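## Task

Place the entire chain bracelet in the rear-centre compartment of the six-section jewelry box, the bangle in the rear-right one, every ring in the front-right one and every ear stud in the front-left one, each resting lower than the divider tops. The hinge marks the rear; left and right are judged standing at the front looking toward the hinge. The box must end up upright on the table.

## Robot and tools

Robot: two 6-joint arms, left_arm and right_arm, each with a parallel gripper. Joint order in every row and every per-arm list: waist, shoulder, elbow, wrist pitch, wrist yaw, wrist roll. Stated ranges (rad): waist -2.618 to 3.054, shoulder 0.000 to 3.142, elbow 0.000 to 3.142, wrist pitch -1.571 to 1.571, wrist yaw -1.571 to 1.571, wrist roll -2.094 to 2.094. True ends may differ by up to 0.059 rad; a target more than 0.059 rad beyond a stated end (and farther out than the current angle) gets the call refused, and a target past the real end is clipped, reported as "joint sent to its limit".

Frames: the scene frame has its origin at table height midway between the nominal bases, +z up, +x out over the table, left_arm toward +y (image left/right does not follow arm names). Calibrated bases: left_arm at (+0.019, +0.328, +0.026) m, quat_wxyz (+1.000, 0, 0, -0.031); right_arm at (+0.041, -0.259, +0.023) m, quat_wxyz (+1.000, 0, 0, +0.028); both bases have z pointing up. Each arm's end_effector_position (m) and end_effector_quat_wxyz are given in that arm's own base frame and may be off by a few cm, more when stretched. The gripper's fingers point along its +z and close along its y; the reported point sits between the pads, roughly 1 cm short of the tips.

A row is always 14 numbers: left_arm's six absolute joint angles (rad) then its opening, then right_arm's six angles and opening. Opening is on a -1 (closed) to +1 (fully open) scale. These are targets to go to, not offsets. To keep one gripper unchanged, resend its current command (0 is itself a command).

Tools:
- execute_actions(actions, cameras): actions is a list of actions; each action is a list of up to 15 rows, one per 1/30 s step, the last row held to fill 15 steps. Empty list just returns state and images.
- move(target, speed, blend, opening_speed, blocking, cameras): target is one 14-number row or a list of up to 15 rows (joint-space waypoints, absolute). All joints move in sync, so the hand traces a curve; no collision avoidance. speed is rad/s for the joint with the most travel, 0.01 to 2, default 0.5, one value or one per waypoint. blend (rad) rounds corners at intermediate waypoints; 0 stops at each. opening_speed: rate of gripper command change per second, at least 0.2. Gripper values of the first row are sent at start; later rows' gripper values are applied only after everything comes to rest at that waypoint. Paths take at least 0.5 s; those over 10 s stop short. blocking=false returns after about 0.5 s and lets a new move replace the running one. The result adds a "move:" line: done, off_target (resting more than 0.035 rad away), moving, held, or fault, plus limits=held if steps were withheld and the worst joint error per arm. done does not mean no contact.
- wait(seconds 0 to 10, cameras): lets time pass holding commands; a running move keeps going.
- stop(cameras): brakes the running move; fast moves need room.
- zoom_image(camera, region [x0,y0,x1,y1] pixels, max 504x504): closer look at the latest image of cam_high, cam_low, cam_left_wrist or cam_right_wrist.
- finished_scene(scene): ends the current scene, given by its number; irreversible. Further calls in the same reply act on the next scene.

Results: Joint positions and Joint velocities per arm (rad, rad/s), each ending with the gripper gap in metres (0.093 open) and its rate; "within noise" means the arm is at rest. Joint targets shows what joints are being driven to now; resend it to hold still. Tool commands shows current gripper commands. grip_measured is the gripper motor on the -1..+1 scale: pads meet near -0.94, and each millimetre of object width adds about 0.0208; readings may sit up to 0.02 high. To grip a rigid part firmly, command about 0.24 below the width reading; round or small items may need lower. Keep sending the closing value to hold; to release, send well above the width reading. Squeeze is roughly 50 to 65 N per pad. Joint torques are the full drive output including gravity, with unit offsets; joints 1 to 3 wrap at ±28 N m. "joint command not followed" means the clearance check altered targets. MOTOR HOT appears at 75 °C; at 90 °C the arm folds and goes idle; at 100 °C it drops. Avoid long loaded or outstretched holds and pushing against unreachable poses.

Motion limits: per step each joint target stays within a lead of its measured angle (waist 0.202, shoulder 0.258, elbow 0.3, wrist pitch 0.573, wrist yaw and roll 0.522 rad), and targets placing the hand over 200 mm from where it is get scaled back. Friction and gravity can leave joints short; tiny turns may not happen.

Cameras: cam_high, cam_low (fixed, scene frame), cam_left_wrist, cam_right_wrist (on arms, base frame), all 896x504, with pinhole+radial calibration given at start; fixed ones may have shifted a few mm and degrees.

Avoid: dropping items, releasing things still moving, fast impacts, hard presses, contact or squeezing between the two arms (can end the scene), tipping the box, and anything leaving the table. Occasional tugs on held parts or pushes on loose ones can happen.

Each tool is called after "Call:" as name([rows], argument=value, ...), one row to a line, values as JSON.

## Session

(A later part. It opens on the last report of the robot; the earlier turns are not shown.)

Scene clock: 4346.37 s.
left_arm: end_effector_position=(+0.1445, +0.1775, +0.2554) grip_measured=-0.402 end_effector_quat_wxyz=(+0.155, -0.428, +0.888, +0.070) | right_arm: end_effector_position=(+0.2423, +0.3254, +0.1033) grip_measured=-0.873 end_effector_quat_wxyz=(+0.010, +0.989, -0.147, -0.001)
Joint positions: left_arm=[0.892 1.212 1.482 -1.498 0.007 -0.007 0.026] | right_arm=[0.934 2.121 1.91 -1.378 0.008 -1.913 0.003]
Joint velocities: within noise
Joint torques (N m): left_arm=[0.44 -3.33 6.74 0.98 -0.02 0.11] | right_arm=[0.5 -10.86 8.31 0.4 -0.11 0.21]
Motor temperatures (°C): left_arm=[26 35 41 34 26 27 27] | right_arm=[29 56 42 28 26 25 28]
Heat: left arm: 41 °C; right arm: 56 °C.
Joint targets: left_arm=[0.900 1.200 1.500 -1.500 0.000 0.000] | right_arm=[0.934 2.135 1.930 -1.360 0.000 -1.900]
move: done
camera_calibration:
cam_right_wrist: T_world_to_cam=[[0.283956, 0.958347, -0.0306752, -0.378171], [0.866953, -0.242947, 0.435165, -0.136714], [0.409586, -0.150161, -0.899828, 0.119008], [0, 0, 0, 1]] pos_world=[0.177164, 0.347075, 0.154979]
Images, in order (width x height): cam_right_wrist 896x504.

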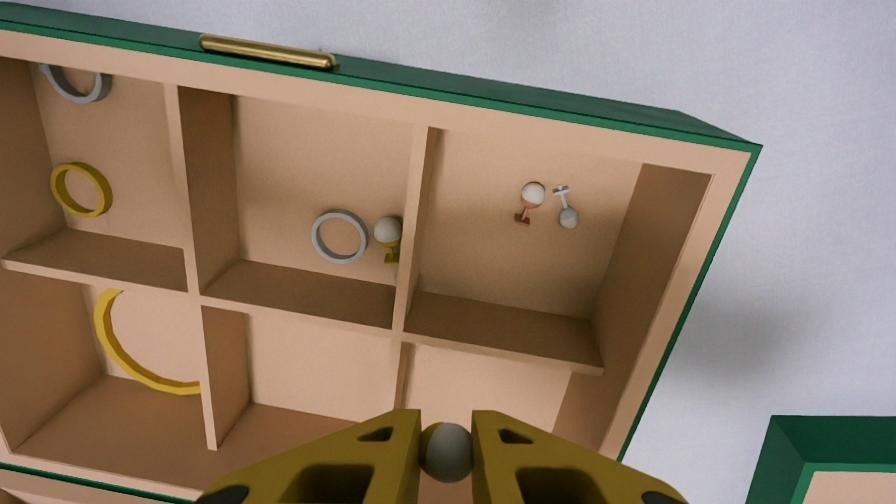

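Call:
move([
  [0.9,1.2,1.5,-1.5,0,0,-0.4,0.93,2.155,1.78,-1.195,0,-1.9,-0.98],
  [0.9,1.2,1.5,-1.5,0,0,-0.4,0.93,2.19,1.616,-0.995,0,-1.9,-0.98],
], speed=0.2, blend=[0.03,0], cameras=["cam_right_wrist"])

Scene clock: 4360.00 s.
left_arm: end_effector_position=(+0.1445, +0.1775, +0.2554) grip_measured=-0.402 end_effector_quat_wxyz=(+0.155, -0.428, +0.888, +0.070) | right_arm: end_effector_position=(+0.2488, +0.3347, +0.0174) grip_measured=-0.873 end_effector_quat_wxyz=(-0.013, +0.989, -0.148, +0.010)
Joint positions: left_arm=[0.892 1.212 1.482 -1.498 0.007 -0.007 0.026] | right_arm=[0.934 2.163 1.631 -1.005 0.005 -1.912 0.003]
Joint velocities: within noise
Joint torques (N m): left_arm=[0.43 -3.36 6.72 0.98 -0.02 0.11] | right_arm=[0.17 -9.78 4.81 0.42 -0.09 0.17]
Motor temperatures (°C): left_arm=[26 35 41 34 26 27 27] | right_arm=[29 57 42 28 26 25 28]
Heat: left arm: 41 °C; right arm: 57 °C.
Joint targets: left_arm=[0.900 1.200 1.500 -1.500 0.000 0.000] | right_arm=[0.930 2.190 1.616 -0.995 0.000 -1.900]
move: done
camera_calibration:
cam_right_wrist: T_world_to_cam=[[0.28557, 0.958165, 0.0192412, -0.392818], [0.853637, -0.26344, 0.449337, -0.0927338], [0.435608, -0.111892, -0.893155, 0.0211022], [0, 0, 0, 1]] pos_world=[0.182145, 0.354316, 0.0680746]
Images, in order (width x height): cam_right_wrist 896x504.

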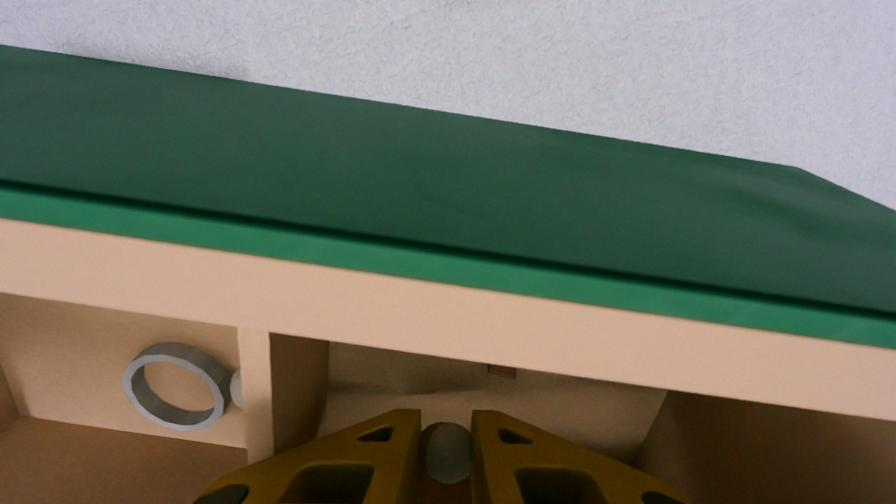

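Call:
move([
  [0.9,1.2,1.5,-1.5,0,0,-0.4,0.93,2.19,1.595,-0.973,0,-1.9,-0.98],
  [0.9,1.2,1.5,-1.5,0,0,-0.4,0.93,2.19,1.595,-0.973,0,-1.9,-0.7],
  [0.9,1.2,1.5,-1.5,0,0,-0.4,0.93,2.1,1.85,-1.3,0,-1.9,-0.7],
  [0.9,1.2,1.5,-1.5,0,0,-0.4,0.95,1.6,1.65,-1.4,0,0,-0.4],
], speed=[0.1,0.1,0.3,0.8], opening_speed=0.4, blend=[0,0,0.03,0], cameras=["cam_right_wrist"])

Scene clock: 4375.33 s.
left_arm: end_effector_position=(+0.1445, +0.1775, +0.2554) grip_measured=-0.402 end_effector_quat_wxyz=(+0.155, -0.428, +0.888, +0.070) | right_arm: end_effector_position=(+0.1946, +0.2675, +0.2111) grip_measured=-0.402 end_effector_quat_wxyz=(+0.104, -0.456, +0.882, +0.050)
Joint positions: left_arm=[0.892 1.212 1.482 -1.498 0.007 -0.007 0.026] | right_arm=[0.943 1.62 1.66 -1.38 0.003 -0.012 0.026]
Joint velocities: within noise
Joint torques (N m): left_arm=[0.44 -3.34 6.72 0.98 -0.02 0.11] | right_arm=[1.03 -9.51 5.78 0.66 -0.01 0.17]
Motor temperatures (°C): left_arm=[26 35 41 34 26 27 27] | right_arm=[29 55 41 28 26 25 28]
Heat: left arm: 41 °C; right arm: 55 °C.
Joint targets: left_arm=[0.900 1.200 1.500 -1.500 0.000 0.000] | right_arm=[0.950 1.600 1.650 -1.400 0.000 0.000]
move: done
camera_calibration:
cam_right_wrist: T_world_to_cam=[[0.820851, -0.571136, -0.00281494, -0.00709773], [-0.557023, -0.801637, 0.217033, 0.316317], [-0.126212, -0.176583, -0.97616, 0.354299], [0, 0, 0, 1]] pos_world=[0.226739, 0.312081, 0.277181]
Images, in order (width x height): cam_right_wrist 896x504.

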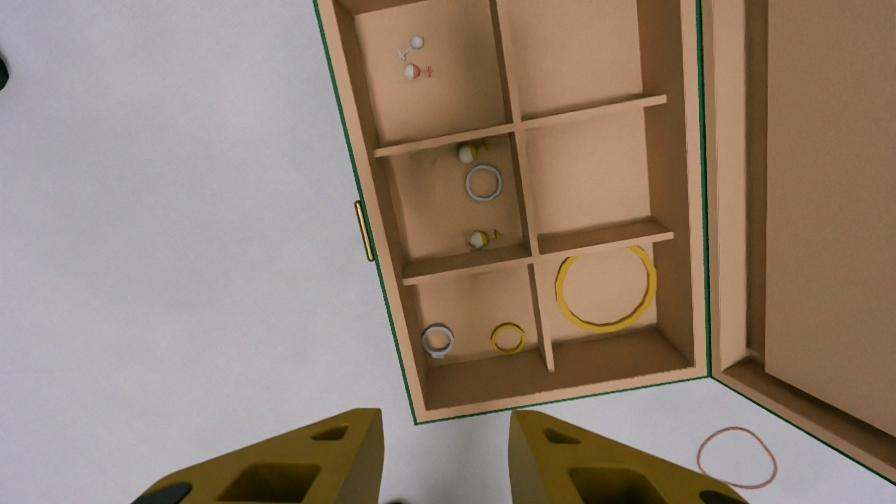

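Call:
zoom_image(camera="cam_right_wrist", region=[370, 120, 570, 290])

Scaled by 2.520 from the camera's 896x504 image, which has a finer 1280x720 frame.

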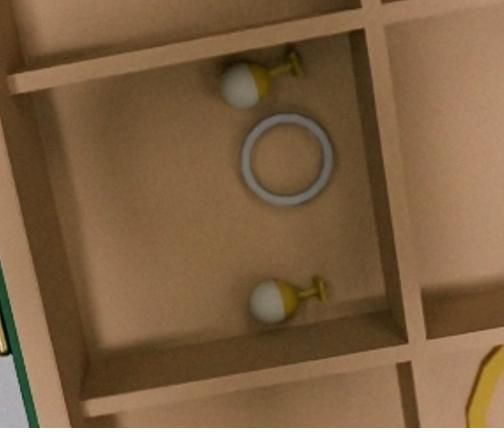

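Call:
move(target=[0.9,1.2,1.5,-1.5,0,0,-0.4,0.882,1.915,1.565,-1.195,0,-0.3,-0.6], speed=0.5, cameras=["cam_right_wrist"])

Scene clock: 4423.73 s.
left_arm: end_effector_position=(+0.1445, +0.1775, +0.2554) grip_measured=-0.402 end_effector_quat_wxyz=(+0.155, -0.428, +0.888, +0.070) | right_arm: end_effector_position=(+0.2298, +0.2811, +0.0955) grip_measured=-0.598 end_effector_quat_wxyz=(+0.010, -0.554, +0.833, +0.001)
Joint positions: left_arm=[0.892 1.212 1.482 -1.498 0.007 -0.007 0.026] | right_arm=[0.887 1.908 1.57 -1.213 0.003 -0.287 0.017]
Joint velocities: within noise
Joint torques (N m): left_arm=[0.44 -3.34 6.71 0.98 -0.03 0.11] | right_arm=[0.06 -9.66 6.06 0.56 -0.02 -0.08]
Motor temperatures (°C): left_arm=[26 35 41 34 26 27 27] | right_arm=[29 52 40 28 26 25 27]
Heat: left arm: 41 °C; right arm: 52 °C.
Joint targets: left_arm=[0.900 1.200 1.500 -1.500 0.000 0.000] | right_arm=[0.882 1.915 1.565 -1.195 0.000 -0.300]
move: done
camera_calibration:
cam_right_wrist: T_world_to_cam=[[0.924903, -0.380198, -0.00176237, -0.106214], [-0.344568, -0.840167, 0.4188, 0.314644], [-0.160708, -0.386742, -0.908077, 0.308855], [0, 0, 0, 1]] pos_world=[0.256289, 0.343418, 0.148504]
Images, in order (width x height): cam_right_wrist 896x504.

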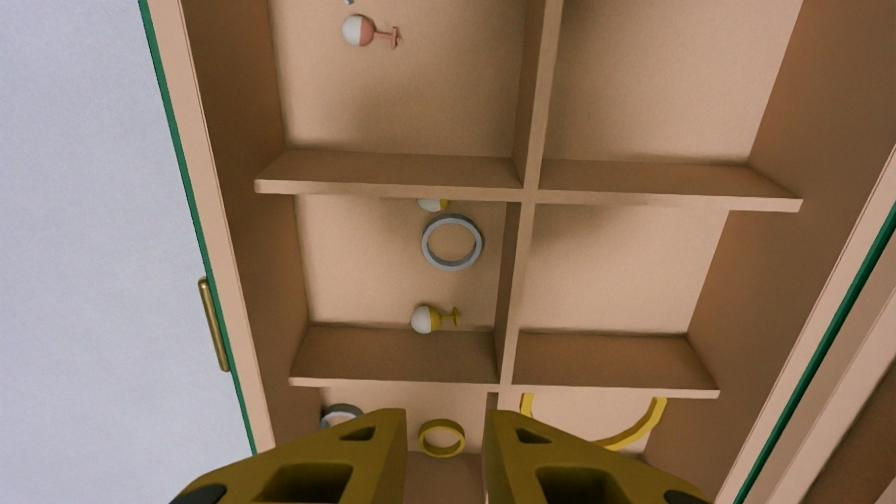

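Call:
move([
  [0.9,1.2,1.5,-1.5,0,0,-0.4,0.902,1.955,1.45,-1.04,0,-0.28,-0.71],
  [0.9,1.2,1.5,-1.5,0,0,-0.4,0.902,1.992,1.335,-0.886,0,-0.28,-0.71],
], speed=0.25, blend=[0.03,0], cameras=["cam_right_wrist"])

Scene clock: 4440.63 s.
left_arm: end_effector_position=(+0.1445, +0.1775, +0.2554) grip_measured=-0.402 end_effector_quat_wxyz=(+0.155, -0.428, +0.888, +0.070) | right_arm: end_effector_position=(+0.2279, +0.2842, +0.0177) grip_measured=-0.708 end_effector_quat_wxyz=(+0.014, -0.558, +0.830, +0.003)
Joint positions: left_arm=[0.892 1.212 1.482 -1.498 0.007 -0.007 0.026] | right_arm=[0.896 1.975 1.344 -0.91 0.002 -0.288 0.011]
Joint velocities: within noise
Joint torques (N m): left_arm=[0.44 -3.34 6.72 0.98 -0.03 0.11] | right_arm=[1.06 -8.91 5.24 0.67 -0.02 0.13]
Motor temperatures (°C): left_arm=[26 35 41 34 26 27 27] | right_arm=[29 54 40 28 26 25 27]
Heat: left arm: 41 °C; right arm: 54 °C.
Joint targets: left_arm=[0.900 1.200 1.500 -1.500 0.000 0.000] | right_arm=[0.902 1.992 1.335 -0.886 0.000 -0.280]
move: done
camera_calibration:
cam_right_wrist: T_world_to_cam=[[0.928781, -0.37063, 0.000522873, -0.107018], [-0.338305, -0.847199, 0.409638, 0.349892], [-0.151381, -0.38064, -0.912248, 0.235298], [0, 0, 0, 1]] pos_world=[0.253386, 0.346328, 0.0713771]
Images, in order (width x height): cam_right_wrist 896x504.

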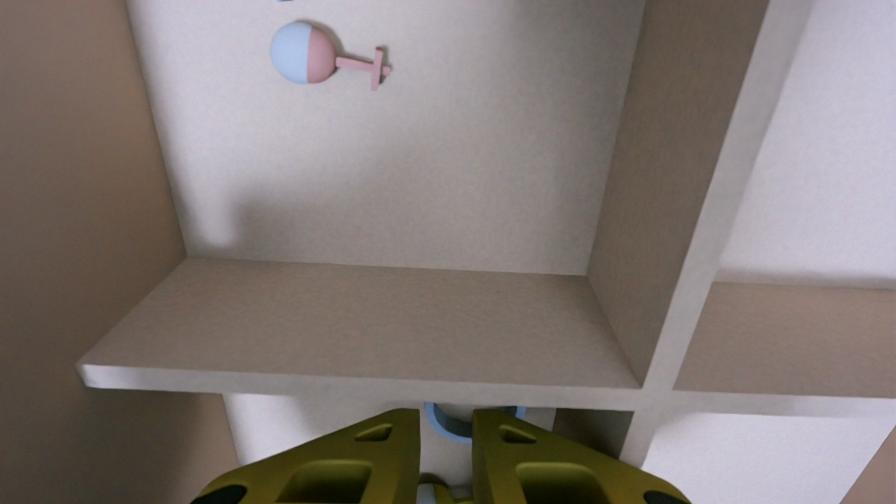

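Call:
move([
  [0.9,1.2,1.5,-1.5,0,0,-0.4,0.909,1.99,1.335,-0.886,0,-0.275,-0.71],
  [0.9,1.2,1.5,-1.5,0,0,-0.4,0.909,2.008,1.31,-0.846,0,-0.275,-0.71],
], speed=0.1, cameras=["cam_right_wrist"])

Scene clock: 4456.23 s.
left_arm: end_effector_position=(+0.1445, +0.1775, +0.2554) grip_measured=-0.402 end_effector_quat_wxyz=(+0.155, -0.428, +0.888, +0.070) | right_arm: end_effector_position=(+0.2233, +0.2878, +0.0094) grip_measured=-0.708 end_effector_quat_wxyz=(+0.015, -0.562, +0.827, +0.008)
Joint positions: left_arm=[0.892 1.212 1.482 -1.498 0.007 -0.007 0.026] | right_arm=[0.908 1.985 1.322 -0.875 -0.006 -0.285 0.011]
Joint velocities: within noise
Joint torques (N m): left_arm=[0.44 -3.34 6.71 0.99 -0.03 0.11] | right_arm=[0.53 -8.35 4.89 0.73 0.06 0.12]
Motor temperatures (°C): left_arm=[26 35 41 34 26 27 27] | right_arm=[29 55 40 28 26 25 27]
Heat: left arm: 41 °C; right arm: 55 °C.
Joint targets: left_arm=[0.900 1.200 1.500 -1.500 0.000 0.000] | right_arm=[0.909 2.008 1.310 -0.846 0.000 -0.275]
move: done
camera_calibration:
cam_right_wrist: T_world_to_cam=[[0.932076, -0.362209, -0.00625318, -0.104547], [-0.328903, -0.853353, 0.404489, 0.3545], [-0.151846, -0.374958, -0.914522, 0.226879], [0, 0, 0, 1]] pos_world=[0.248493, 0.349716, 0.0634406]
Images, in order (width x height): cam_right_wrist 896x504.

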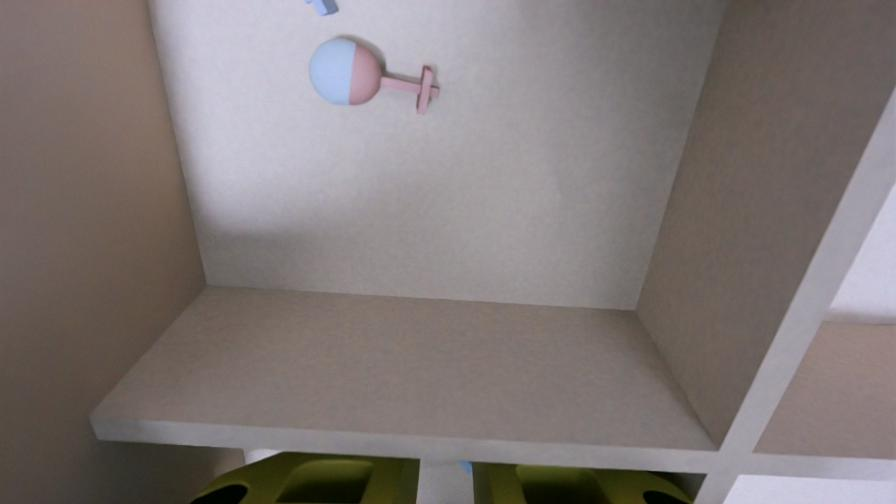

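Call:
move([
  [0.9,1.2,1.5,-1.5,0,0,-0.4,0.904,2.014,1.30,-0.828,0,-0.28,-0.71],
  [0.9,1.2,1.5,-1.5,0,0,-0.4,0.904,2.014,1.30,-0.828,0,-0.28,-1],
], speed=0.1, opening_speed=0.3, cameras=["cam_right_wrist"])

Scene clock: 4466.00 s.
left_arm: end_effector_position=(+0.1445, +0.1775, +0.2554) grip_measured=-0.402 end_effector_quat_wxyz=(+0.155, -0.428, +0.888, +0.070) | right_arm: end_effector_position=(+0.2250, +0.2890, +0.0086) grip_measured=-0.971 end_effector_quat_wxyz=(+0.020, -0.561, +0.827, +0.008)
Joint positions: left_arm=[0.892 1.212 1.482 -1.498 0.007 -0.007 0.026] | right_arm=[0.908 1.985 1.318 -0.86 -0.002 -0.284 0]
Joint velocities: within noise
Joint torques (N m): left_arm=[0.43 -3.33 6.72 0.99 -0.02 0.11] | right_arm=[0.1 -7.79 4.37 0.79 0.03 0.09]
Motor temperatures (°C): left_arm=[26 35 41 34 26 27 27] | right_arm=[29 54 39 28 26 25 27]
Heat: left arm: 41 °C; right arm: 54 °C.
Joint targets: left_arm=[0.900 1.200 1.500 -1.500 0.000 0.000] | right_arm=[0.904 2.014 1.300 -0.828 0.000 -0.280]
move: done; target 2's new numbers were sent with right_arm's wrist pitch 0.036 rad from that target
camera_calibration:
cam_right_wrist: T_world_to_cam=[[0.93178, -0.363023, -0.0000362481, -0.10545], [-0.333277, -0.85547, 0.396355, 0.358167], [-0.143917, -0.369304, -0.918097, 0.223431], [0, 0, 0, 1]] pos_world=[0.249781, 0.350634, 0.0631665]
Images, in order (width x height): cam_right_wrist 896x504.

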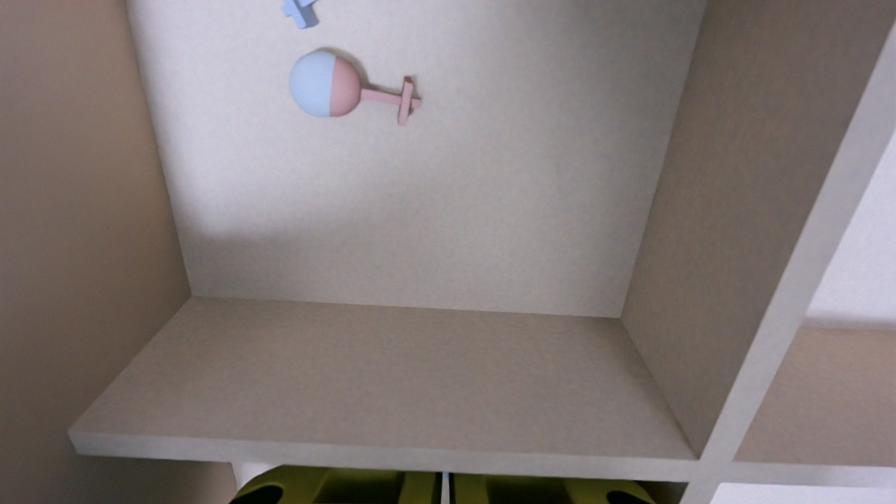

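Call:
move([
  [0.9,1.2,1.5,-1.5,0,0,-0.4,0.904,1.97,1.40,-0.98,0,-0.28,-1],
  [0.9,1.2,1.5,-1.5,0,0,-0.4,0.887,1.915,1.565,-1.195,0,-0.28,-1],
], speed=0.2, blend=[0.03,0], cameras=["cam_right_wrist"])

Scene clock: 4482.00 s.
left_arm: end_effector_position=(+0.1445, +0.1775, +0.2554) grip_measured=-0.402 end_effector_quat_wxyz=(+0.155, -0.428, +0.888, +0.070) | right_arm: end_effector_position=(+0.2285, +0.2846, +0.0776) grip_measured=-0.972 end_effector_quat_wxyz=(-0.001, -0.555, +0.832, +0.001)
Joint positions: left_arm=[0.892 1.212 1.482 -1.498 0.007 -0.007 0.026] | right_arm=[0.893 1.943 1.546 -1.175 -0.002 -0.284 0]
Joint velocities: within noise
Joint torques (N m): left_arm=[0.43 -3.33 6.72 0.98 -0.03 0.11] | right_arm=[-0.05 -13.23 8.21 0.17 0.03 0.1]
Motor temperatures (°C): left_arm=[26 34 41 34 26 27 27] | right_arm=[29 53 39 28 26 25 27]
Heat: left arm: 41 °C; right arm: 53 °C.
Joint targets: left_arm=[0.900 1.200 1.500 -1.500 0.000 0.000] | right_arm=[0.887 1.915 1.565 -1.195 0.000 -0.280]
move: done
camera_calibration:
cam_right_wrist: T_world_to_cam=[[0.926099, -0.377065, -0.0127289, -0.103982], [-0.334438, -0.836084, 0.434873, 0.319948], [-0.174618, -0.398479, -0.900402, 0.299619], [0, 0, 0, 1]] pos_world=[0.255619, 0.347687, 0.129317]
Images, in order (width x height): cam_right_wrist 896x504.

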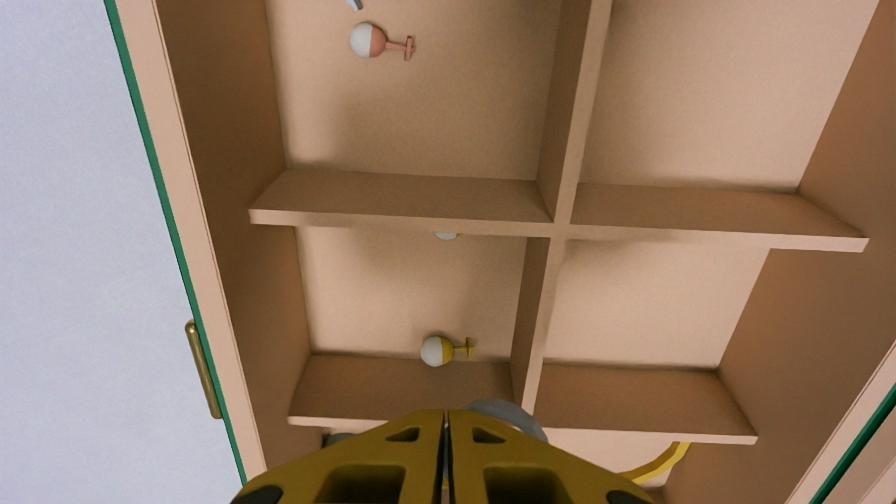

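Call:
move([
  [0.9,1.2,1.5,-1.5,0,0,-0.4,0.887,1.75,1.55,-1.3,0,-0.29,-1],
  [0.9,1.2,1.5,-1.5,0,0,-0.4,0.893,1.61,1.24,-1.17,0,-0.29,-1],
  [0.9,1.2,1.5,-1.5,0,0,-0.4,0.893,1.722,0.995,-0.82,0,-0.29,-1],
], speed=[0.4,0.4,0.25], blend=[0.05,0.03,0], cameras=["cam_right_wrist"])

Scene clock: 4503.50 s.
left_arm: end_effector_position=(+0.1445, +0.1775, +0.2554) grip_measured=-0.402 end_effector_quat_wxyz=(+0.155, -0.428, +0.888, +0.070) | right_arm: end_effector_position=(+0.1803, +0.2248, +0.0194) grip_measured=-0.972 end_effector_quat_wxyz=(+0.012, -0.555, +0.832, +0.005)
Joint positions: left_arm=[0.892 1.212 1.482 -1.498 0.007 -0.007 0.026] | right_arm=[0.893 1.709 1.003 -0.838 -0.002 -0.284 0]
Joint velocities: within noise
Joint torques (N m): left_arm=[0.43 -3.34 6.71 0.98 -0.03 0.11] | right_arm=[0.46 -6.46 5.14 0.6 0.03 -0.01]
Motor temperatures (°C): left_arm=[26 34 41 34 26 27 27] | right_arm=[29 56 40 28 26 25 28]
Heat: left arm: 41 °C; right arm: 56 °C.
Joint targets: left_arm=[0.900 1.200 1.500 -1.500 0.000 0.000] | right_arm=[0.893 1.722 0.995 -0.820 0.000 -0.290]
move: done
camera_calibration:
cam_right_wrist: T_world_to_cam=[[0.926251, -0.376877, -0.00485206, -0.0829259], [-0.341719, -0.845137, 0.411061, 0.28293], [-0.15902, -0.379087, -0.911595, 0.207976], [0, 0, 0, 1]] pos_world=[0.206565, 0.286703, 0.0728862]
Images, in order (width x height): cam_right_wrist 896x504.

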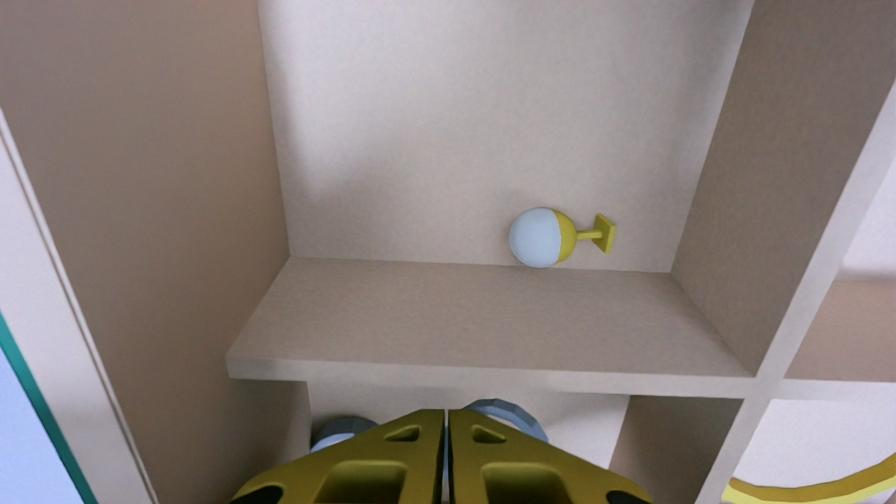

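Call:
move([
  [0.9,1.2,1.5,-1.5,0,0,-0.4,0.893,1.724,0.985,-0.805,0,-0.29,-1],
  [0.9,1.2,1.5,-1.5,0,0,-0.4,0.893,1.724,0.985,-0.805,0,-0.29,-0.72],
  [0.9,1.2,1.5,-1.5,0,0,-0.4,0.893,1.63,1.16,-1.07,0,-0.29,-0.72],
  [0.9,1.2,1.5,-1.5,0,0,-0.4,0.95,1.55,1.6,-1.4,0,0,-0.4],
], speed=[0.15,0.15,0.2,0.6], opening_speed=0.4, blend=[0,0,0.03,0], cameras=["cam_right_wrist"])

Scene clock: 4518.03 s.
left_arm: end_effector_position=(+0.1445, +0.1775, +0.2554) grip_measured=-0.402 end_effector_quat_wxyz=(+0.155, -0.428, +0.888, +0.070) | right_arm: end_effector_position=(+0.1829, +0.2535, +0.2065) grip_measured=-0.402 end_effector_quat_wxyz=(+0.095, -0.458, +0.883, +0.049)
Joint positions: left_arm=[0.892 1.212 1.482 -1.498 0.007 -0.007 0.026] | right_arm=[0.945 1.561 1.585 -1.38 -0.002 -0.012 0.026]
Joint velocities: within noise
Joint torques (N m): left_arm=[0.44 -3.34 6.72 0.98 -0.02 0.11] | right_arm=[0.94 -8.1 8.16 0.63 0.05 0.18]
Motor temperatures (°C): left_arm=[26 34 41 34 26 27 27] | right_arm=[29 53 40 28 26 25 27]
Heat: left arm: 41 °C; right arm: 53 °C.
Joint targets: left_arm=[0.900 1.200 1.500 -1.500 0.000 0.000] | right_arm=[0.950 1.550 1.600 -1.400 0.000 0.000]
move: done
camera_calibration:
cam_right_wrist: T_world_to_cam=[[0.822101, -0.569281, -0.0083442, -0.00505527], [-0.552099, -0.800697, 0.232532, 0.295245], [-0.139057, -0.186558, -0.972553, 0.350057], [0, 0, 0, 1]] pos_world=[0.215838, 0.29883, 0.271753]
Images, in order (width x height): cam_right_wrist 896x504.

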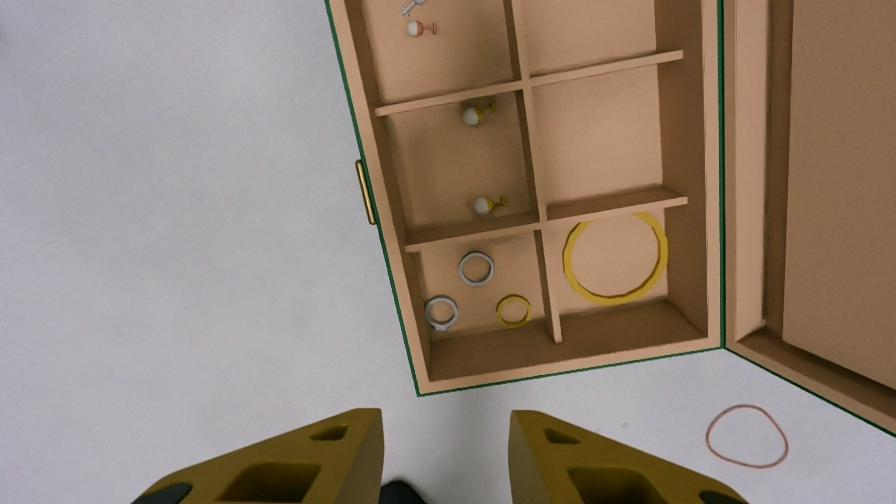

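Call:
move([
  [0.3,1.2,1.5,-1.5,0,0,-0.4, 0.2,1.2,1.4,-1.4,0,0,-0.3],
  [-0.4,1.3,1.5,-1.4,0,0,-0.4, -0.6,1.2,1.3,-1.4,0,0,-0.3],
  [-0.69,1.74,1.5,-1.25,0,-0.4,-0.4, -0.6,1.2,1.3,-1.4,0,0,-0.3],
], speed=0.8, blend=0.1, cameras=["cam_left_wrist"])

Scene clock: 4528.43 s.
left_arm: end_effector_position=(+0.2537, -0.2095, +0.1259) grip_measured=-0.402 end_effector_quat_wxyz=(+0.019, +0.148, +0.989, -0.014) | right_arm: end_effector_position=(+0.1933, -0.1304, +0.2124) grip_measured=-0.302 end_effector_quat_wxyz=(+0.137, +0.285, +0.948, -0.042)
Joint positions: left_arm=[-0.688 1.744 1.482 -1.261 0.005 -0.391 0.026] | right_arm=[-0.595 1.209 1.31 -1.384 -0.001 -0.011 0.031]
Joint velocities: within noise
Joint torques (N m): left_arm=[-0.38 -7.27 7.04 0.56 -0.03 -0.1] | right_arm=[0.02 -4.38 5.78 0.81 0.04 0.16]
Motor temperatures (°C): left_arm=[26 34 41 34 26 27 27] | right_arm=[29 52 41 28 26 25 27]
Heat: left arm: 41 °C; right arm: 52 °C.
Joint targets: left_arm=[-0.690 1.740 1.500 -1.250 0.000 -0.400] | right_arm=[-0.600 1.200 1.300 -1.400 0.000 0.000]
move: done
camera_calibration:
cam_left_wrist: T_world_to_cam=[[-0.280564, -0.959577, 0.0222719, -0.132595], [-0.897555, 0.27051, 0.348165, 0.282608], [-0.340116, 0.0776923, -0.937168, 0.301344], [0, 0, 0, 1]] pos_world=[0.318947, -0.227096, 0.186969]
Images, in order (width x height): cam_left_wrist 896x504.

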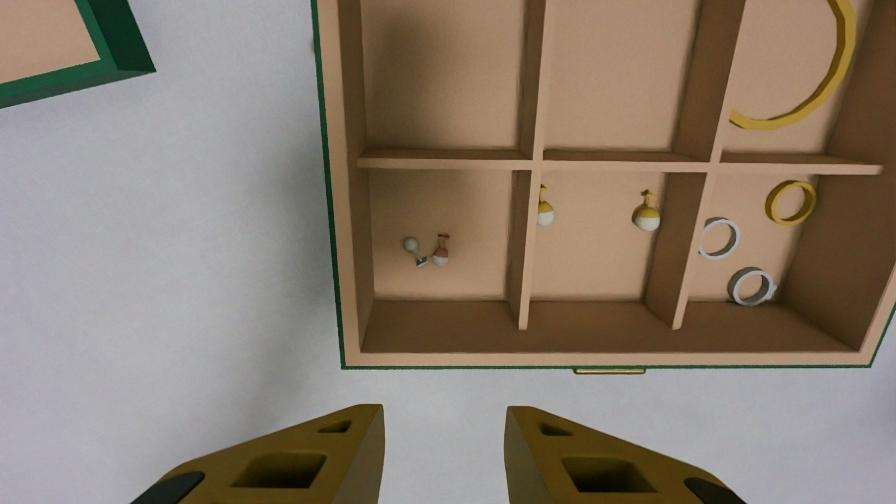

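Call:
move([
  [-0.578,1.777,1.348,-1.105,0,-0.28,-0.4, -0.6,1.2,1.3,-1.4,0,0,-0.3],
  [-0.578,1.823,1.145,-0.818,0,-0.28,-0.4, -0.6,1.2,1.3,-1.4,0,0,-0.3],
], speed=[0.4,0.25], cameras=["cam_left_wrist"])

Scene clock: 4543.60 s.
left_arm: end_effector_position=(+0.2775, -0.1831, +0.0240) grip_measured=-0.402 end_effector_quat_wxyz=(+0.034, +0.146, +0.989, -0.018) | right_arm: end_effector_position=(+0.1933, -0.1304, +0.2124) grip_measured=-0.302 end_effector_quat_wxyz=(+0.137, +0.285, +0.948, -0.042)
Joint positions: left_arm=[-0.581 1.816 1.152 -0.83 0.004 -0.288 0.026] | right_arm=[-0.595 1.209 1.31 -1.384 -0.001 -0.011 0.031]
Joint velocities: within noise
Joint torques (N m): left_arm=[0.08 -6.57 4.52 0.62 -0.02 0.12] | right_arm=[0.01 -4.41 5.78 0.81 0.04 0.16]
Motor temperatures (°C): left_arm=[26 36 41 33 26 27 27] | right_arm=[29 49 40 29 26 25 27]
Heat: left arm: 41 °C; right arm: 49 °C.
Joint targets: left_arm=[-0.578 1.823 1.145 -0.818 0.000 -0.280] | right_arm=[-0.600 1.200 1.300 -1.400 0.000 0.000]
move: done
camera_calibration:
cam_left_wrist: T_world_to_cam=[[-0.278049, -0.960236, 0.0252158, -0.0991866], [-0.907752, 0.271255, 0.32001, 0.335927], [-0.314125, 0.0660888, -0.947079, 0.202784], [0, 0, 0, 1]] pos_world=[0.341059, -0.199766, 0.087053]
Images, in order (width x height): cam_left_wrist 896x504.

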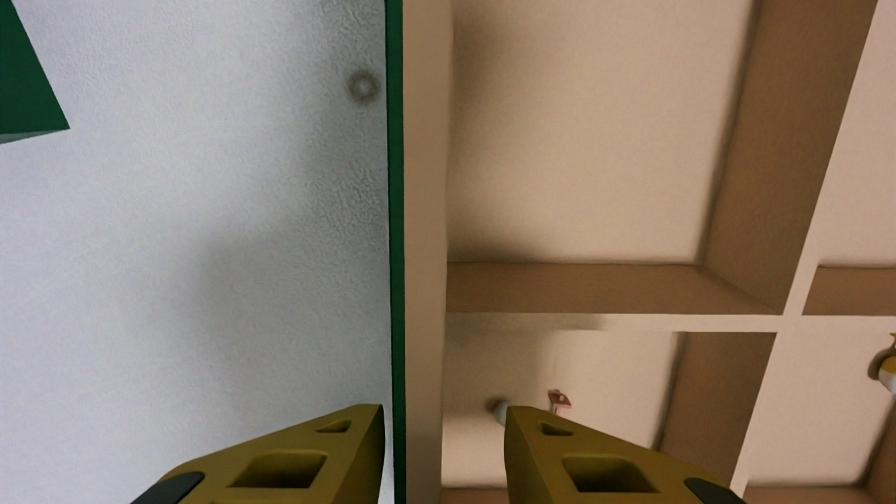

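Call:
move([
  [-0.566,1.823,1.145,-0.818,0,-0.28,-0.4, -0.6,1.2,1.3,-1.4,0,0,-0.3],
  [-0.566,1.823,1.145,-0.818,0,-0.28,-1, -0.6,1.2,1.3,-1.4,0,0,-0.3],
  [-0.676,1.823,1.145,-0.818,0,-0.28,-1, -0.6,1.2,1.3,-1.4,0,0,-0.3],
], speed=0.2, opening_speed=0.5, cameras=[])

Call:
execute_actions([
  [[-0.667,1.823,1.145,-0.818,0,-0.28,-1, -0.6,1.2,1.3,-1.4,0,0,-0.3],[-0.654,1.823,1.145,-0.818,0,-0.28,-1, -0.6,1.2,1.3,-1.4,0,0,-0.3],[-0.638,1.823,1.145,-0.818,0,-0.28,-1, -0.6,1.2,1.3,-1.4,0,0,-0.3],[-0.620,1.823,1.145,-0.818,0,-0.28,-1, -0.6,1.2,1.3,-1.4,0,0,-0.3],[-0.600,1.823,1.145,-0.818,0,-0.28,-1, -0.6,1.2,1.3,-1.4,0,0,-0.3],[-0.580,1.823,1.145,-0.818,0,-0.28,-1, -0.6,1.2,1.3,-1.4,0,0,-0.3],[-0.560,1.823,1.145,-0.818,0,-0.28,-1, -0.6,1.2,1.3,-1.4,0,0,-0.3],[-0.570,1.823,1.145,-0.818,0,-0.28,-1, -0.6,1.2,1.3,-1.4,0,0,-0.3]],
], cameras=["cam_high"])

Call:
zoom_image(camera="cam_high", region=[340, 190, 580, 380])

Scene clock: 4563.10 s.
left_arm: end_effector_position=(+0.2668, -0.1994, +0.0240) grip_measured=-0.913 end_effector_quat_wxyz=(+0.041, +0.172, +0.984, -0.005) | right_arm: end_effector_position=(+0.1933, -0.1304, +0.2124) grip_measured=-0.302 end_effector_quat_wxyz=(+0.137, +0.285, +0.948, -0.042)
Joint positions: left_arm=[-0.657 1.817 1.152 -0.828 -0.029 -0.309 0.001] | right_arm=[-0.595 1.209 1.31 -1.384 -0.001 -0.011 0.031]
Joint velocities: within noise
Joint torques (N m): left_arm=[-1.74 -6.63 4.52 0.6 0.33 0.36] | right_arm=[0.02 -4.4 5.79 0.81 0.04 0.16]
Motor temperatures (°C): left_arm=[26 37 40 33 26 27 27] | right_arm=[29 47 40 29 26 25 27]
Heat: left arm: 40 °C; right arm: 47 °C.
Joint targets: left_arm=[-0.676 1.823 1.145 -0.818 0.000 -0.280] | right_arm=[-0.600 1.200 1.300 -1.400 0.000 0.000]
move: done
No camera images: "cameras" was empty.

Scene clock: 4563.80 s.
left_arm: end_effector_position=(+0.2770, -0.1862, +0.0240) grip_measured=-0.914 end_effector_quat_wxyz=(+0.035, +0.159, +0.986, -0.021) | right_arm: end_effector_position=(+0.1933, -0.1304, +0.2124) grip_measured=-0.302 end_effector_quat_wxyz=(+0.137, +0.285, +0.948, -0.042)
Joint positions: left_arm=[-0.587 1.817 1.152 -0.825 0.009 -0.268 0.001] | right_arm=[-0.595 1.209 1.31 -1.384 -0.001 -0.011 0.031]
Joint velocities: within noise
Joint torques (N m): left_arm=[1.22 -6.61 4.52 0.58 -0.06 -0.09] | right_arm=[0.03 -4.4 5.78 0.81 0.04 0.16]
Motor temperatures (°C): left_arm=[26 37 40 33 26 27 27] | right_arm=[29 47 40 29 26 25 27]
Heat: left arm: 40 °C; right arm: 47 °C.
Joint targets: left_arm=[-0.570 1.823 1.145 -0.818 0.000 -0.280] | right_arm=[-0.600 1.200 1.300 -1.400 0.000 0.000]
Images, in order (width x height): cam_high 896x504.

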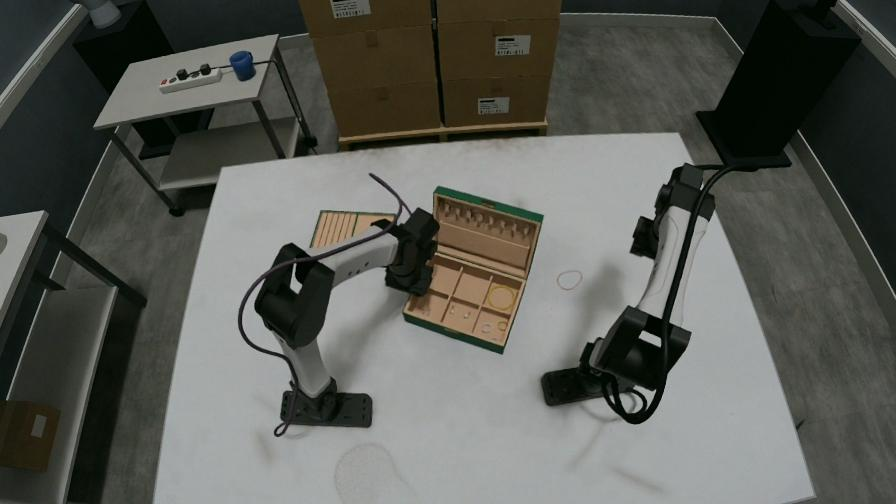

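Scaled by 2.100 from the camera's 896x504 image, which has a finer 1280x720 frame.

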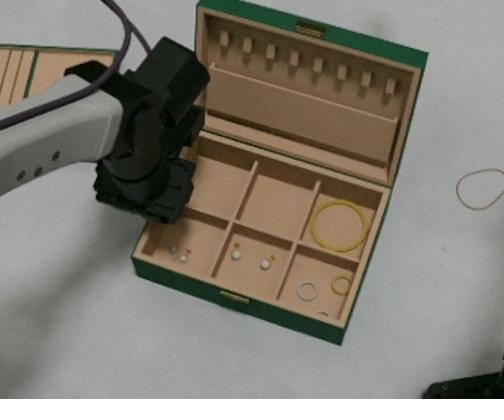

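Call:
move([
  [-0.573,1.823,1.145,-0.818,0,-0.27,-0.4, -0.6,1.2,1.3,-1.4,0,0,-0.3],
  [-0.57,1.71,1.37,-1.17,0,-0.28,-0.4, -0.6,1.2,1.3,-1.4,0,0,-0.3],
  [-0.4,1.3,1.5,-1.4,0,0,-0.4,-0.6,1.2,1.3,-1.4,0,0,-0.4],
  [0.3,1.2,1.5,-1.5,0,0,-0.4,0.2,1.2,1.4,-1.4,0,0,-0.4],
  [0.9,1.2,1.5,-1.5,0,0,-0.4,0.86,1.7,1.62,-1.4,0,-0.3,-0.45],
], speed=[0.4,0.5,0.8,0.8,0.8], opening_speed=0.8, cameras=["cam_right_wrist"])

Scene clock: 4579.13 s.
left_arm: end_effector_position=(+0.1448, +0.1777, +0.2553) grip_measured=-0.402 end_effector_quat_wxyz=(+0.156, -0.428, +0.888, +0.070) | right_arm: end_effector_position=(+0.2102, +0.2449, +0.1712) grip_measured=-0.448 end_effector_quat_wxyz=(+0.042, -0.543, +0.839, +0.013)
Joint positions: left_arm=[0.892 1.212 1.481 -1.496 0.007 -0.007 0.026] | right_arm=[0.861 1.692 1.6 -1.39 0 -0.288 0.024]
Joint velocities: within noise
Joint torques (N m): left_arm=[0.43 -3.34 6.79 0.98 -0.03 0.11] | right_arm=[0.35 -7.57 8.55 0.44 0.01 -0.07]
Motor temperatures (°C): left_arm=[26 37 40 33 26 27 27] | right_arm=[29 46 41 29 26 25 27]
Heat: left arm: 40 °C; right arm: 46 °C.
Joint targets: left_arm=[0.900 1.200 1.500 -1.500 0.000 0.000] | right_arm=[0.860 1.700 1.620 -1.400 0.000 -0.300]
move: done
camera_calibration:
cam_right_wrist: T_world_to_cam=[[0.91499, -0.403202, 0.0149071, -0.0968514], [-0.381496, -0.852521, 0.357307, 0.267148], [-0.131358, -0.332619, -0.933868, 0.345377], [0, 0, 0, 1]] pos_world=[0.235902, 0.303577, 0.228527]
Images, in order (width x height): cam_right_wrist 896x504.

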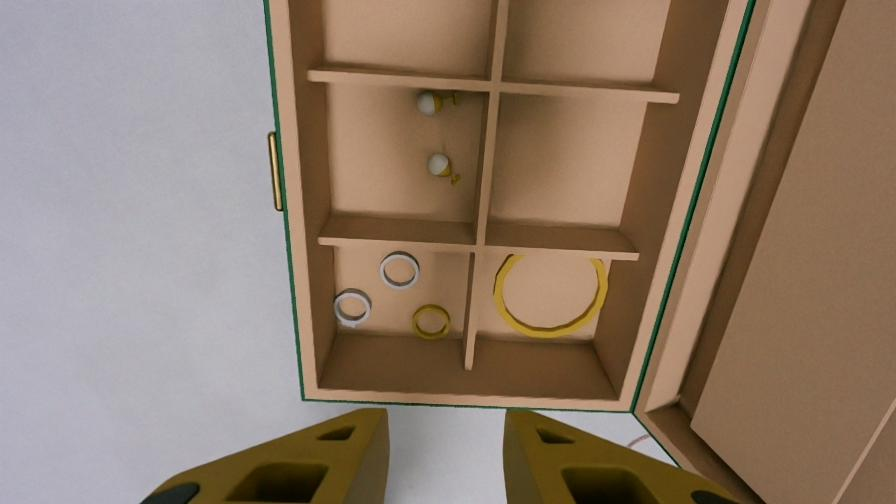

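Call:
move(target=[0.9,1.2,1.5,-1.5,0,0,-0.4,0.88,1.84,1.437,-1.13,0,-0.27,-0.55], speed=0.4, cameras=["cam_right_wrist"])

Scene clock: 4604.77 s.
left_arm: end_effector_position=(+0.1446, +0.1775, +0.2552) grip_measured=-0.402 end_effector_quat_wxyz=(+0.155, -0.428, +0.888, +0.070) | right_arm: end_effector_position=(+0.2221, +0.2654, +0.0900) grip_measured=-0.548 end_effector_quat_wxyz=(+0.018, -0.546, +0.837, +0.006)
Joint positions: left_arm=[0.892 1.212 1.481 -1.498 0.007 -0.007 0.026] | right_arm=[0.874 1.829 1.444 -1.148 0 -0.282 0.019]
Joint velocities: within noise
Joint torques (N m): left_arm=[0.43 -3.36 6.78 0.98 -0.03 0.11] | right_arm=[1.01 -8.53 5.86 0.61 0.01 0.17]
Motor temperatures (°C): left_arm=[26 36 39 33 26 27 27] | right_arm=[29 47 43 28 26 25 27]
Heat: left arm: 39 °C; right arm: 47 °C.
Joint targets: left_arm=[0.900 1.200 1.500 -1.500 0.000 0.000] | right_arm=[0.880 1.840 1.437 -1.130 0.000 -0.270]
move: done
camera_calibration:
cam_right_wrist: T_world_to_cam=[[0.917985, -0.396614, -0.0000297605, -0.0992927], [-0.36311, -0.840468, 0.402199, 0.306802], [-0.159543, -0.369202, -0.915552, 0.292305], [0, 0, 0, 1]] pos_world=[0.249187, 0.326396, 0.144222]
Images, in order (width x height): cam_right_wrist 896x504.

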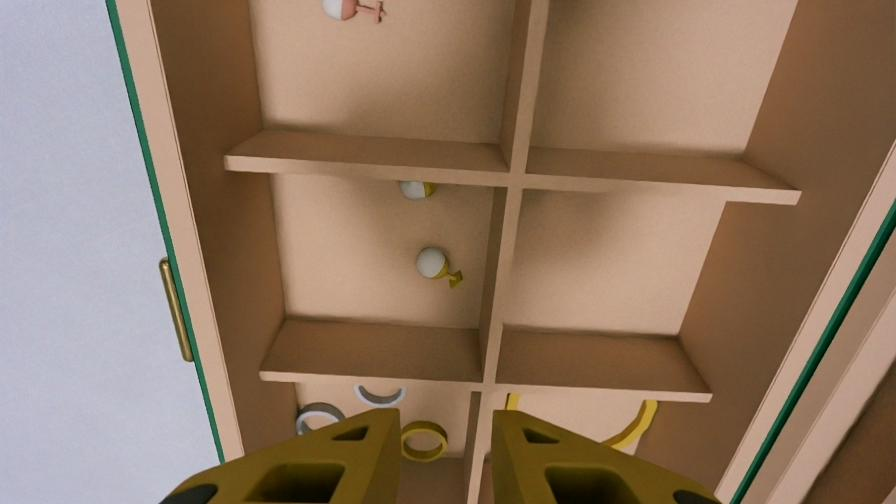

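Call:
move([
  [0.9,1.2,1.5,-1.5,0,0,-0.4,0.9,1.8,1.55,-1.3,0,-1.84,-0.55],
  [0.9,1.2,1.5,-1.5,0,0,-0.4,0.902,1.87,1.38,-1.06,0,-1.84,-0.55],
], speed=[0.7,0.3], blend=[0.03,0], cameras=["cam_right_wrist"])

Scene clock: 4627.33 s.
left_arm: end_effector_position=(+0.1445, +0.1774, +0.2551) grip_measured=-0.402 end_effector_quat_wxyz=(+0.155, -0.428, +0.888, +0.069) | right_arm: end_effector_position=(+0.2161, +0.2698, +0.0673) grip_measured=-0.548 end_effector_quat_wxyz=(-0.010, +0.978, -0.208, +0.005)
Joint positions: left_arm=[0.892 1.212 1.481 -1.498 0.007 -0.007 0.026] | right_arm=[0.895 1.857 1.388 -1.079 0 -1.828 0.019]
Joint velocities: within noise
Joint torques (N m): left_arm=[0.43 -3.36 6.78 0.98 -0.03 0.11] | right_arm=[1.05 -8.34 5.55 0.44 -0.05 -0.08]
Motor temperatures (°C): left_arm=[26 35 39 33 26 27 27] | right_arm=[29 51 42 28 26 25 27]
Heat: left arm: 39 °C; right arm: 51 °C.
Joint targets: left_arm=[0.900 1.200 1.500 -1.500 0.000 0.000] | right_arm=[0.902 1.870 1.380 -1.060 0.000 -1.840]
move: done
camera_calibration:
cam_right_wrist: T_world_to_cam=[[0.400141, 0.916374, 0.0120585, -0.335281], [0.820926, -0.36425, 0.439775, -0.0694443], [0.407391, -0.166073, -0.898027, 0.0936261], [0, 0, 0, 1]] pos_world=[0.153026, 0.297496, 0.118662]
Images, in order (width x height): cam_right_wrist 896x504.

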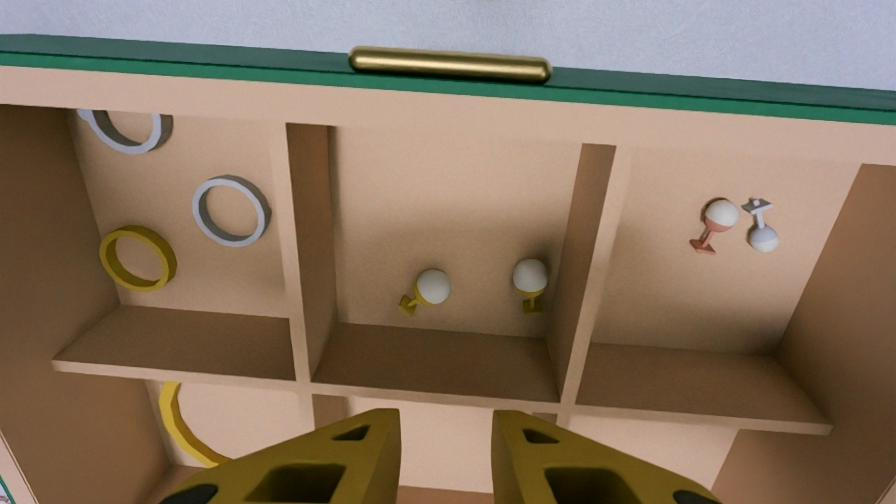

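Call:
move(target=[0.9,1.2,1.5,-1.5,0,0,-0.4,0.905,1.937,1.21,-0.815,0,-1.84,-0.55], speed=0.2, cameras=["cam_right_wrist"])

Scene clock: 4641.57 s.
left_arm: end_effector_position=(+0.1445, +0.1774, +0.2551) grip_measured=-0.402 end_effector_quat_wxyz=(+0.155, -0.428, +0.888, +0.069) | right_arm: end_effector_position=(+0.2130, +0.2676, +0.0091) grip_measured=-0.548 end_effector_quat_wxyz=(-0.011, +0.978, -0.206, +0.005)
Joint positions: left_arm=[0.892 1.212 1.481 -1.498 0.007 -0.007 0.026] | right_arm=[0.898 1.917 1.224 -0.854 0 -1.828 0.019]
Joint velocities: within noise
Joint torques (N m): left_arm=[0.44 -3.34 6.79 0.98 -0.03 0.11] | right_arm=[1.05 -7.79 4.55 0.72 -0.04 -0.07]
Motor temperatures (°C): left_arm=[26 35 39 33 26 27 27] | right_arm=[29 51 42 28 26 25 27]
Heat: left arm: 39 °C; right arm: 51 °C.
Joint targets: left_arm=[0.900 1.200 1.500 -1.500 0.000 0.000] | right_arm=[0.905 1.937 1.210 -0.815 0.000 -1.840]
move: off_target (right_arm); right_arm: the wrist pitch is farthest, 0.039 rad from its target
camera_calibration:
cam_right_wrist: T_world_to_cam=[[0.39699, 0.917739, 0.0124245, -0.33102], [0.822064, -0.361559, 0.43987, -0.0430879], [0.408178, -0.16441, -0.897975, 0.0416837], [0, 0, 0, 1]] pos_world=[0.149818, 0.295064, 0.0604968]
Images, in order (width x height): cam_right_wrist 896x504.

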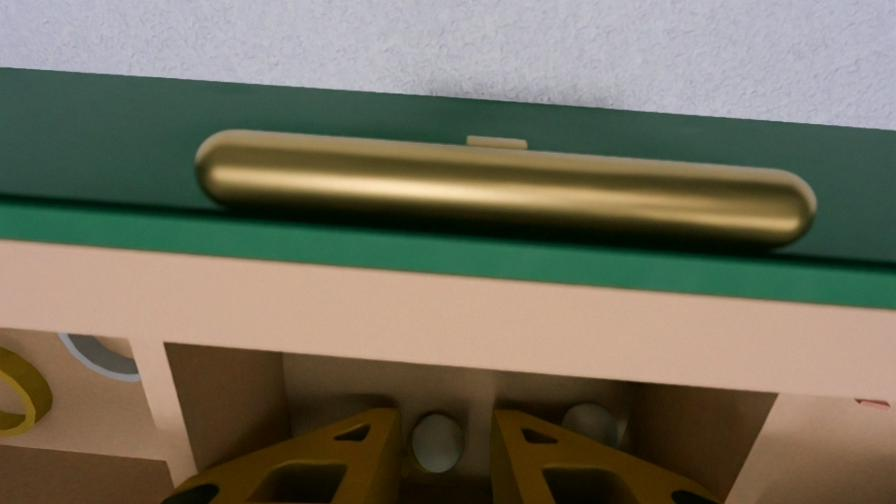

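Call:
move([
  [0.9,1.2,1.5,-1.5,0,0,-0.4,0.905,1.94,1.205,-0.80,0,-1.84,-0.55],
  [0.9,1.2,1.5,-1.5,0,0,-0.4,0.905,1.94,1.205,-0.80,0,-1.84,-0.98],
], speed=0.1, opening_speed=0.3, cameras=["cam_right_wrist"])

Scene clock: 4651.50 s.
left_arm: end_effector_position=(+0.1445, +0.1774, +0.2551) grip_measured=-0.402 end_effector_quat_wxyz=(+0.155, -0.428, +0.888, +0.069) | right_arm: end_effector_position=(+0.2154, +0.2706, +0.0051) grip_measured=-0.865 end_effector_quat_wxyz=(-0.018, +0.978, -0.206, +0.009)
Joint positions: left_arm=[0.892 1.212 1.481 -1.498 0.007 -0.007 0.026] | right_arm=[0.898 1.923 1.214 -0.821 0 -1.828 0.004]
Joint velocities: within noise
Joint torques (N m): left_arm=[0.43 -3.34 6.79 0.98 -0.04 0.11] | right_arm=[1.06 -8.12 5.01 0.58 -0.04 -0.07]
Motor temperatures (°C): left_arm=[26 35 39 33 26 27 27] | right_arm=[29 50 41 28 26 25 27]
Heat: left arm: 39 °C; right arm: 50 °C.
Joint targets: left_arm=[0.900 1.200 1.500 -1.500 0.000 0.000] | right_arm=[0.905 1.940 1.205 -0.800 0.000 -1.840]
move: done; target 2's new numbers were sent with right_arm's wrist pitch 0.050 rad from that target
camera_calibration:
cam_right_wrist: T_world_to_cam=[[0.396768, 0.917461, 0.0289915, -0.334582], [0.81734, -0.367492, 0.44374, -0.0395905], [0.417768, -0.152366, -0.895687, 0.0322776], [0, 0, 0, 1]] pos_world=[0.151626, 0.297334, 0.0561786]
Images, in order (width x height): cam_right_wrist 896x504.

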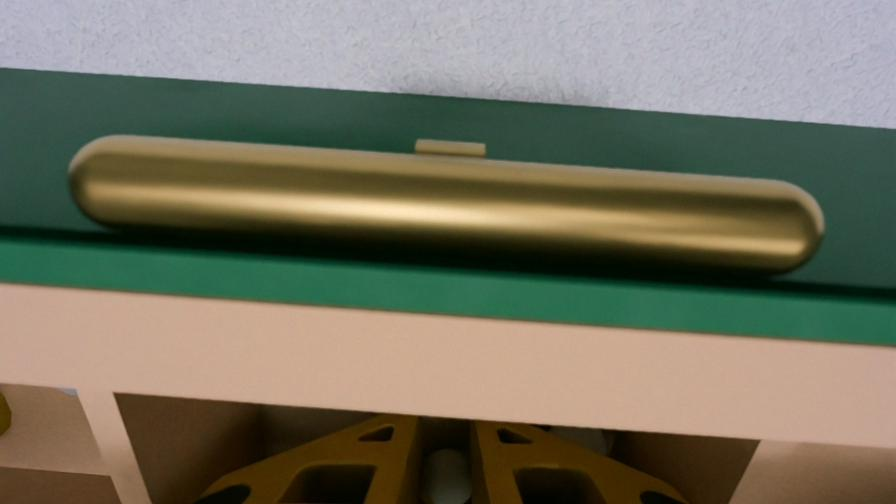

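Call:
move([
  [0.9,1.2,1.5,-1.5,0,0,-0.4,0.905,1.88,1.32,-0.98,0,-1.84,-0.98],
  [0.9,1.2,1.5,-1.5,0,0,-0.4,0.905,1.88,1.65,-1.33,0,-1.84,-0.98],
  [0.9,1.2,1.5,-1.5,0,0,-0.4,0.93,2.155,1.93,-1.345,0,-1.84,-0.98],
], speed=[0.2,0.35,0.4], blend=[0.03,0.05,0], cameras=["cam_right_wrist"])

Scene clock: 4675.77 s.
left_arm: end_effector_position=(+0.1445, +0.1774, +0.2551) grip_measured=-0.402 end_effector_quat_wxyz=(+0.155, -0.428, +0.888, +0.069) | right_arm: end_effector_position=(+0.2518, +0.3338, +0.0968) grip_measured=-0.883 end_effector_quat_wxyz=(-0.008, +0.981, -0.193, +0.004)
Joint positions: left_arm=[0.892 1.212 1.481 -1.498 0.007 -0.007 0.026] | right_arm=[0.924 2.138 1.909 -1.325 0 -1.828 0.003]
Joint velocities: within noise
Joint torques (N m): left_arm=[0.42 -3.34 6.79 0.98 -0.03 0.11] | right_arm=[0.96 -10.74 8.38 0.09 -0.05 -0.07]
Motor temperatures (°C): left_arm=[26 35 39 33 26 27 27] | right_arm=[29 50 41 28 26 25 28]
Heat: left arm: 39 °C; right arm: 50 °C.
Joint targets: left_arm=[0.900 1.200 1.500 -1.500 0.000 0.000] | right_arm=[0.930 2.155 1.930 -1.345 0.000 -1.840]
move: done
camera_calibration:
cam_right_wrist: T_world_to_cam=[[0.373089, 0.927775, 0.0061647, -0.404954], [0.832881, -0.337842, 0.438374, -0.100123], [0.408796, -0.158418, -0.898771, 0.113342], [0, 0, 0, 1]] pos_world=[0.18814, 0.359836, 0.148256]
Images, in order (width x height): cam_right_wrist 896x504.

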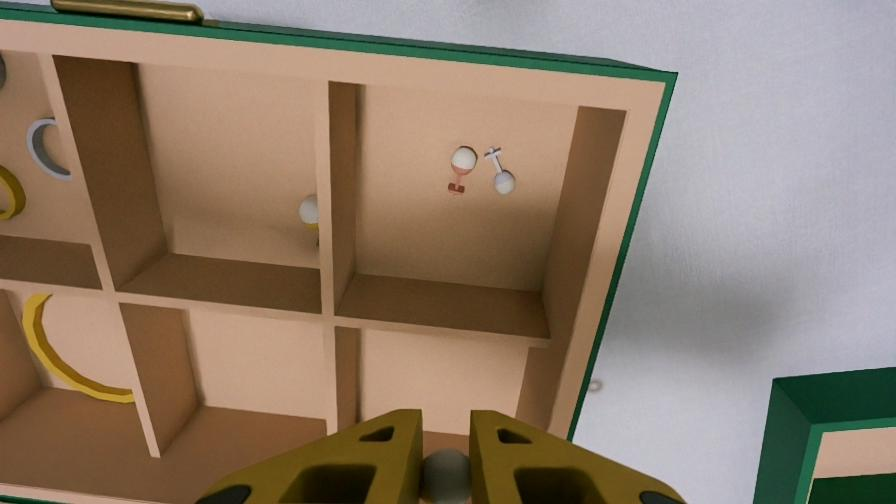

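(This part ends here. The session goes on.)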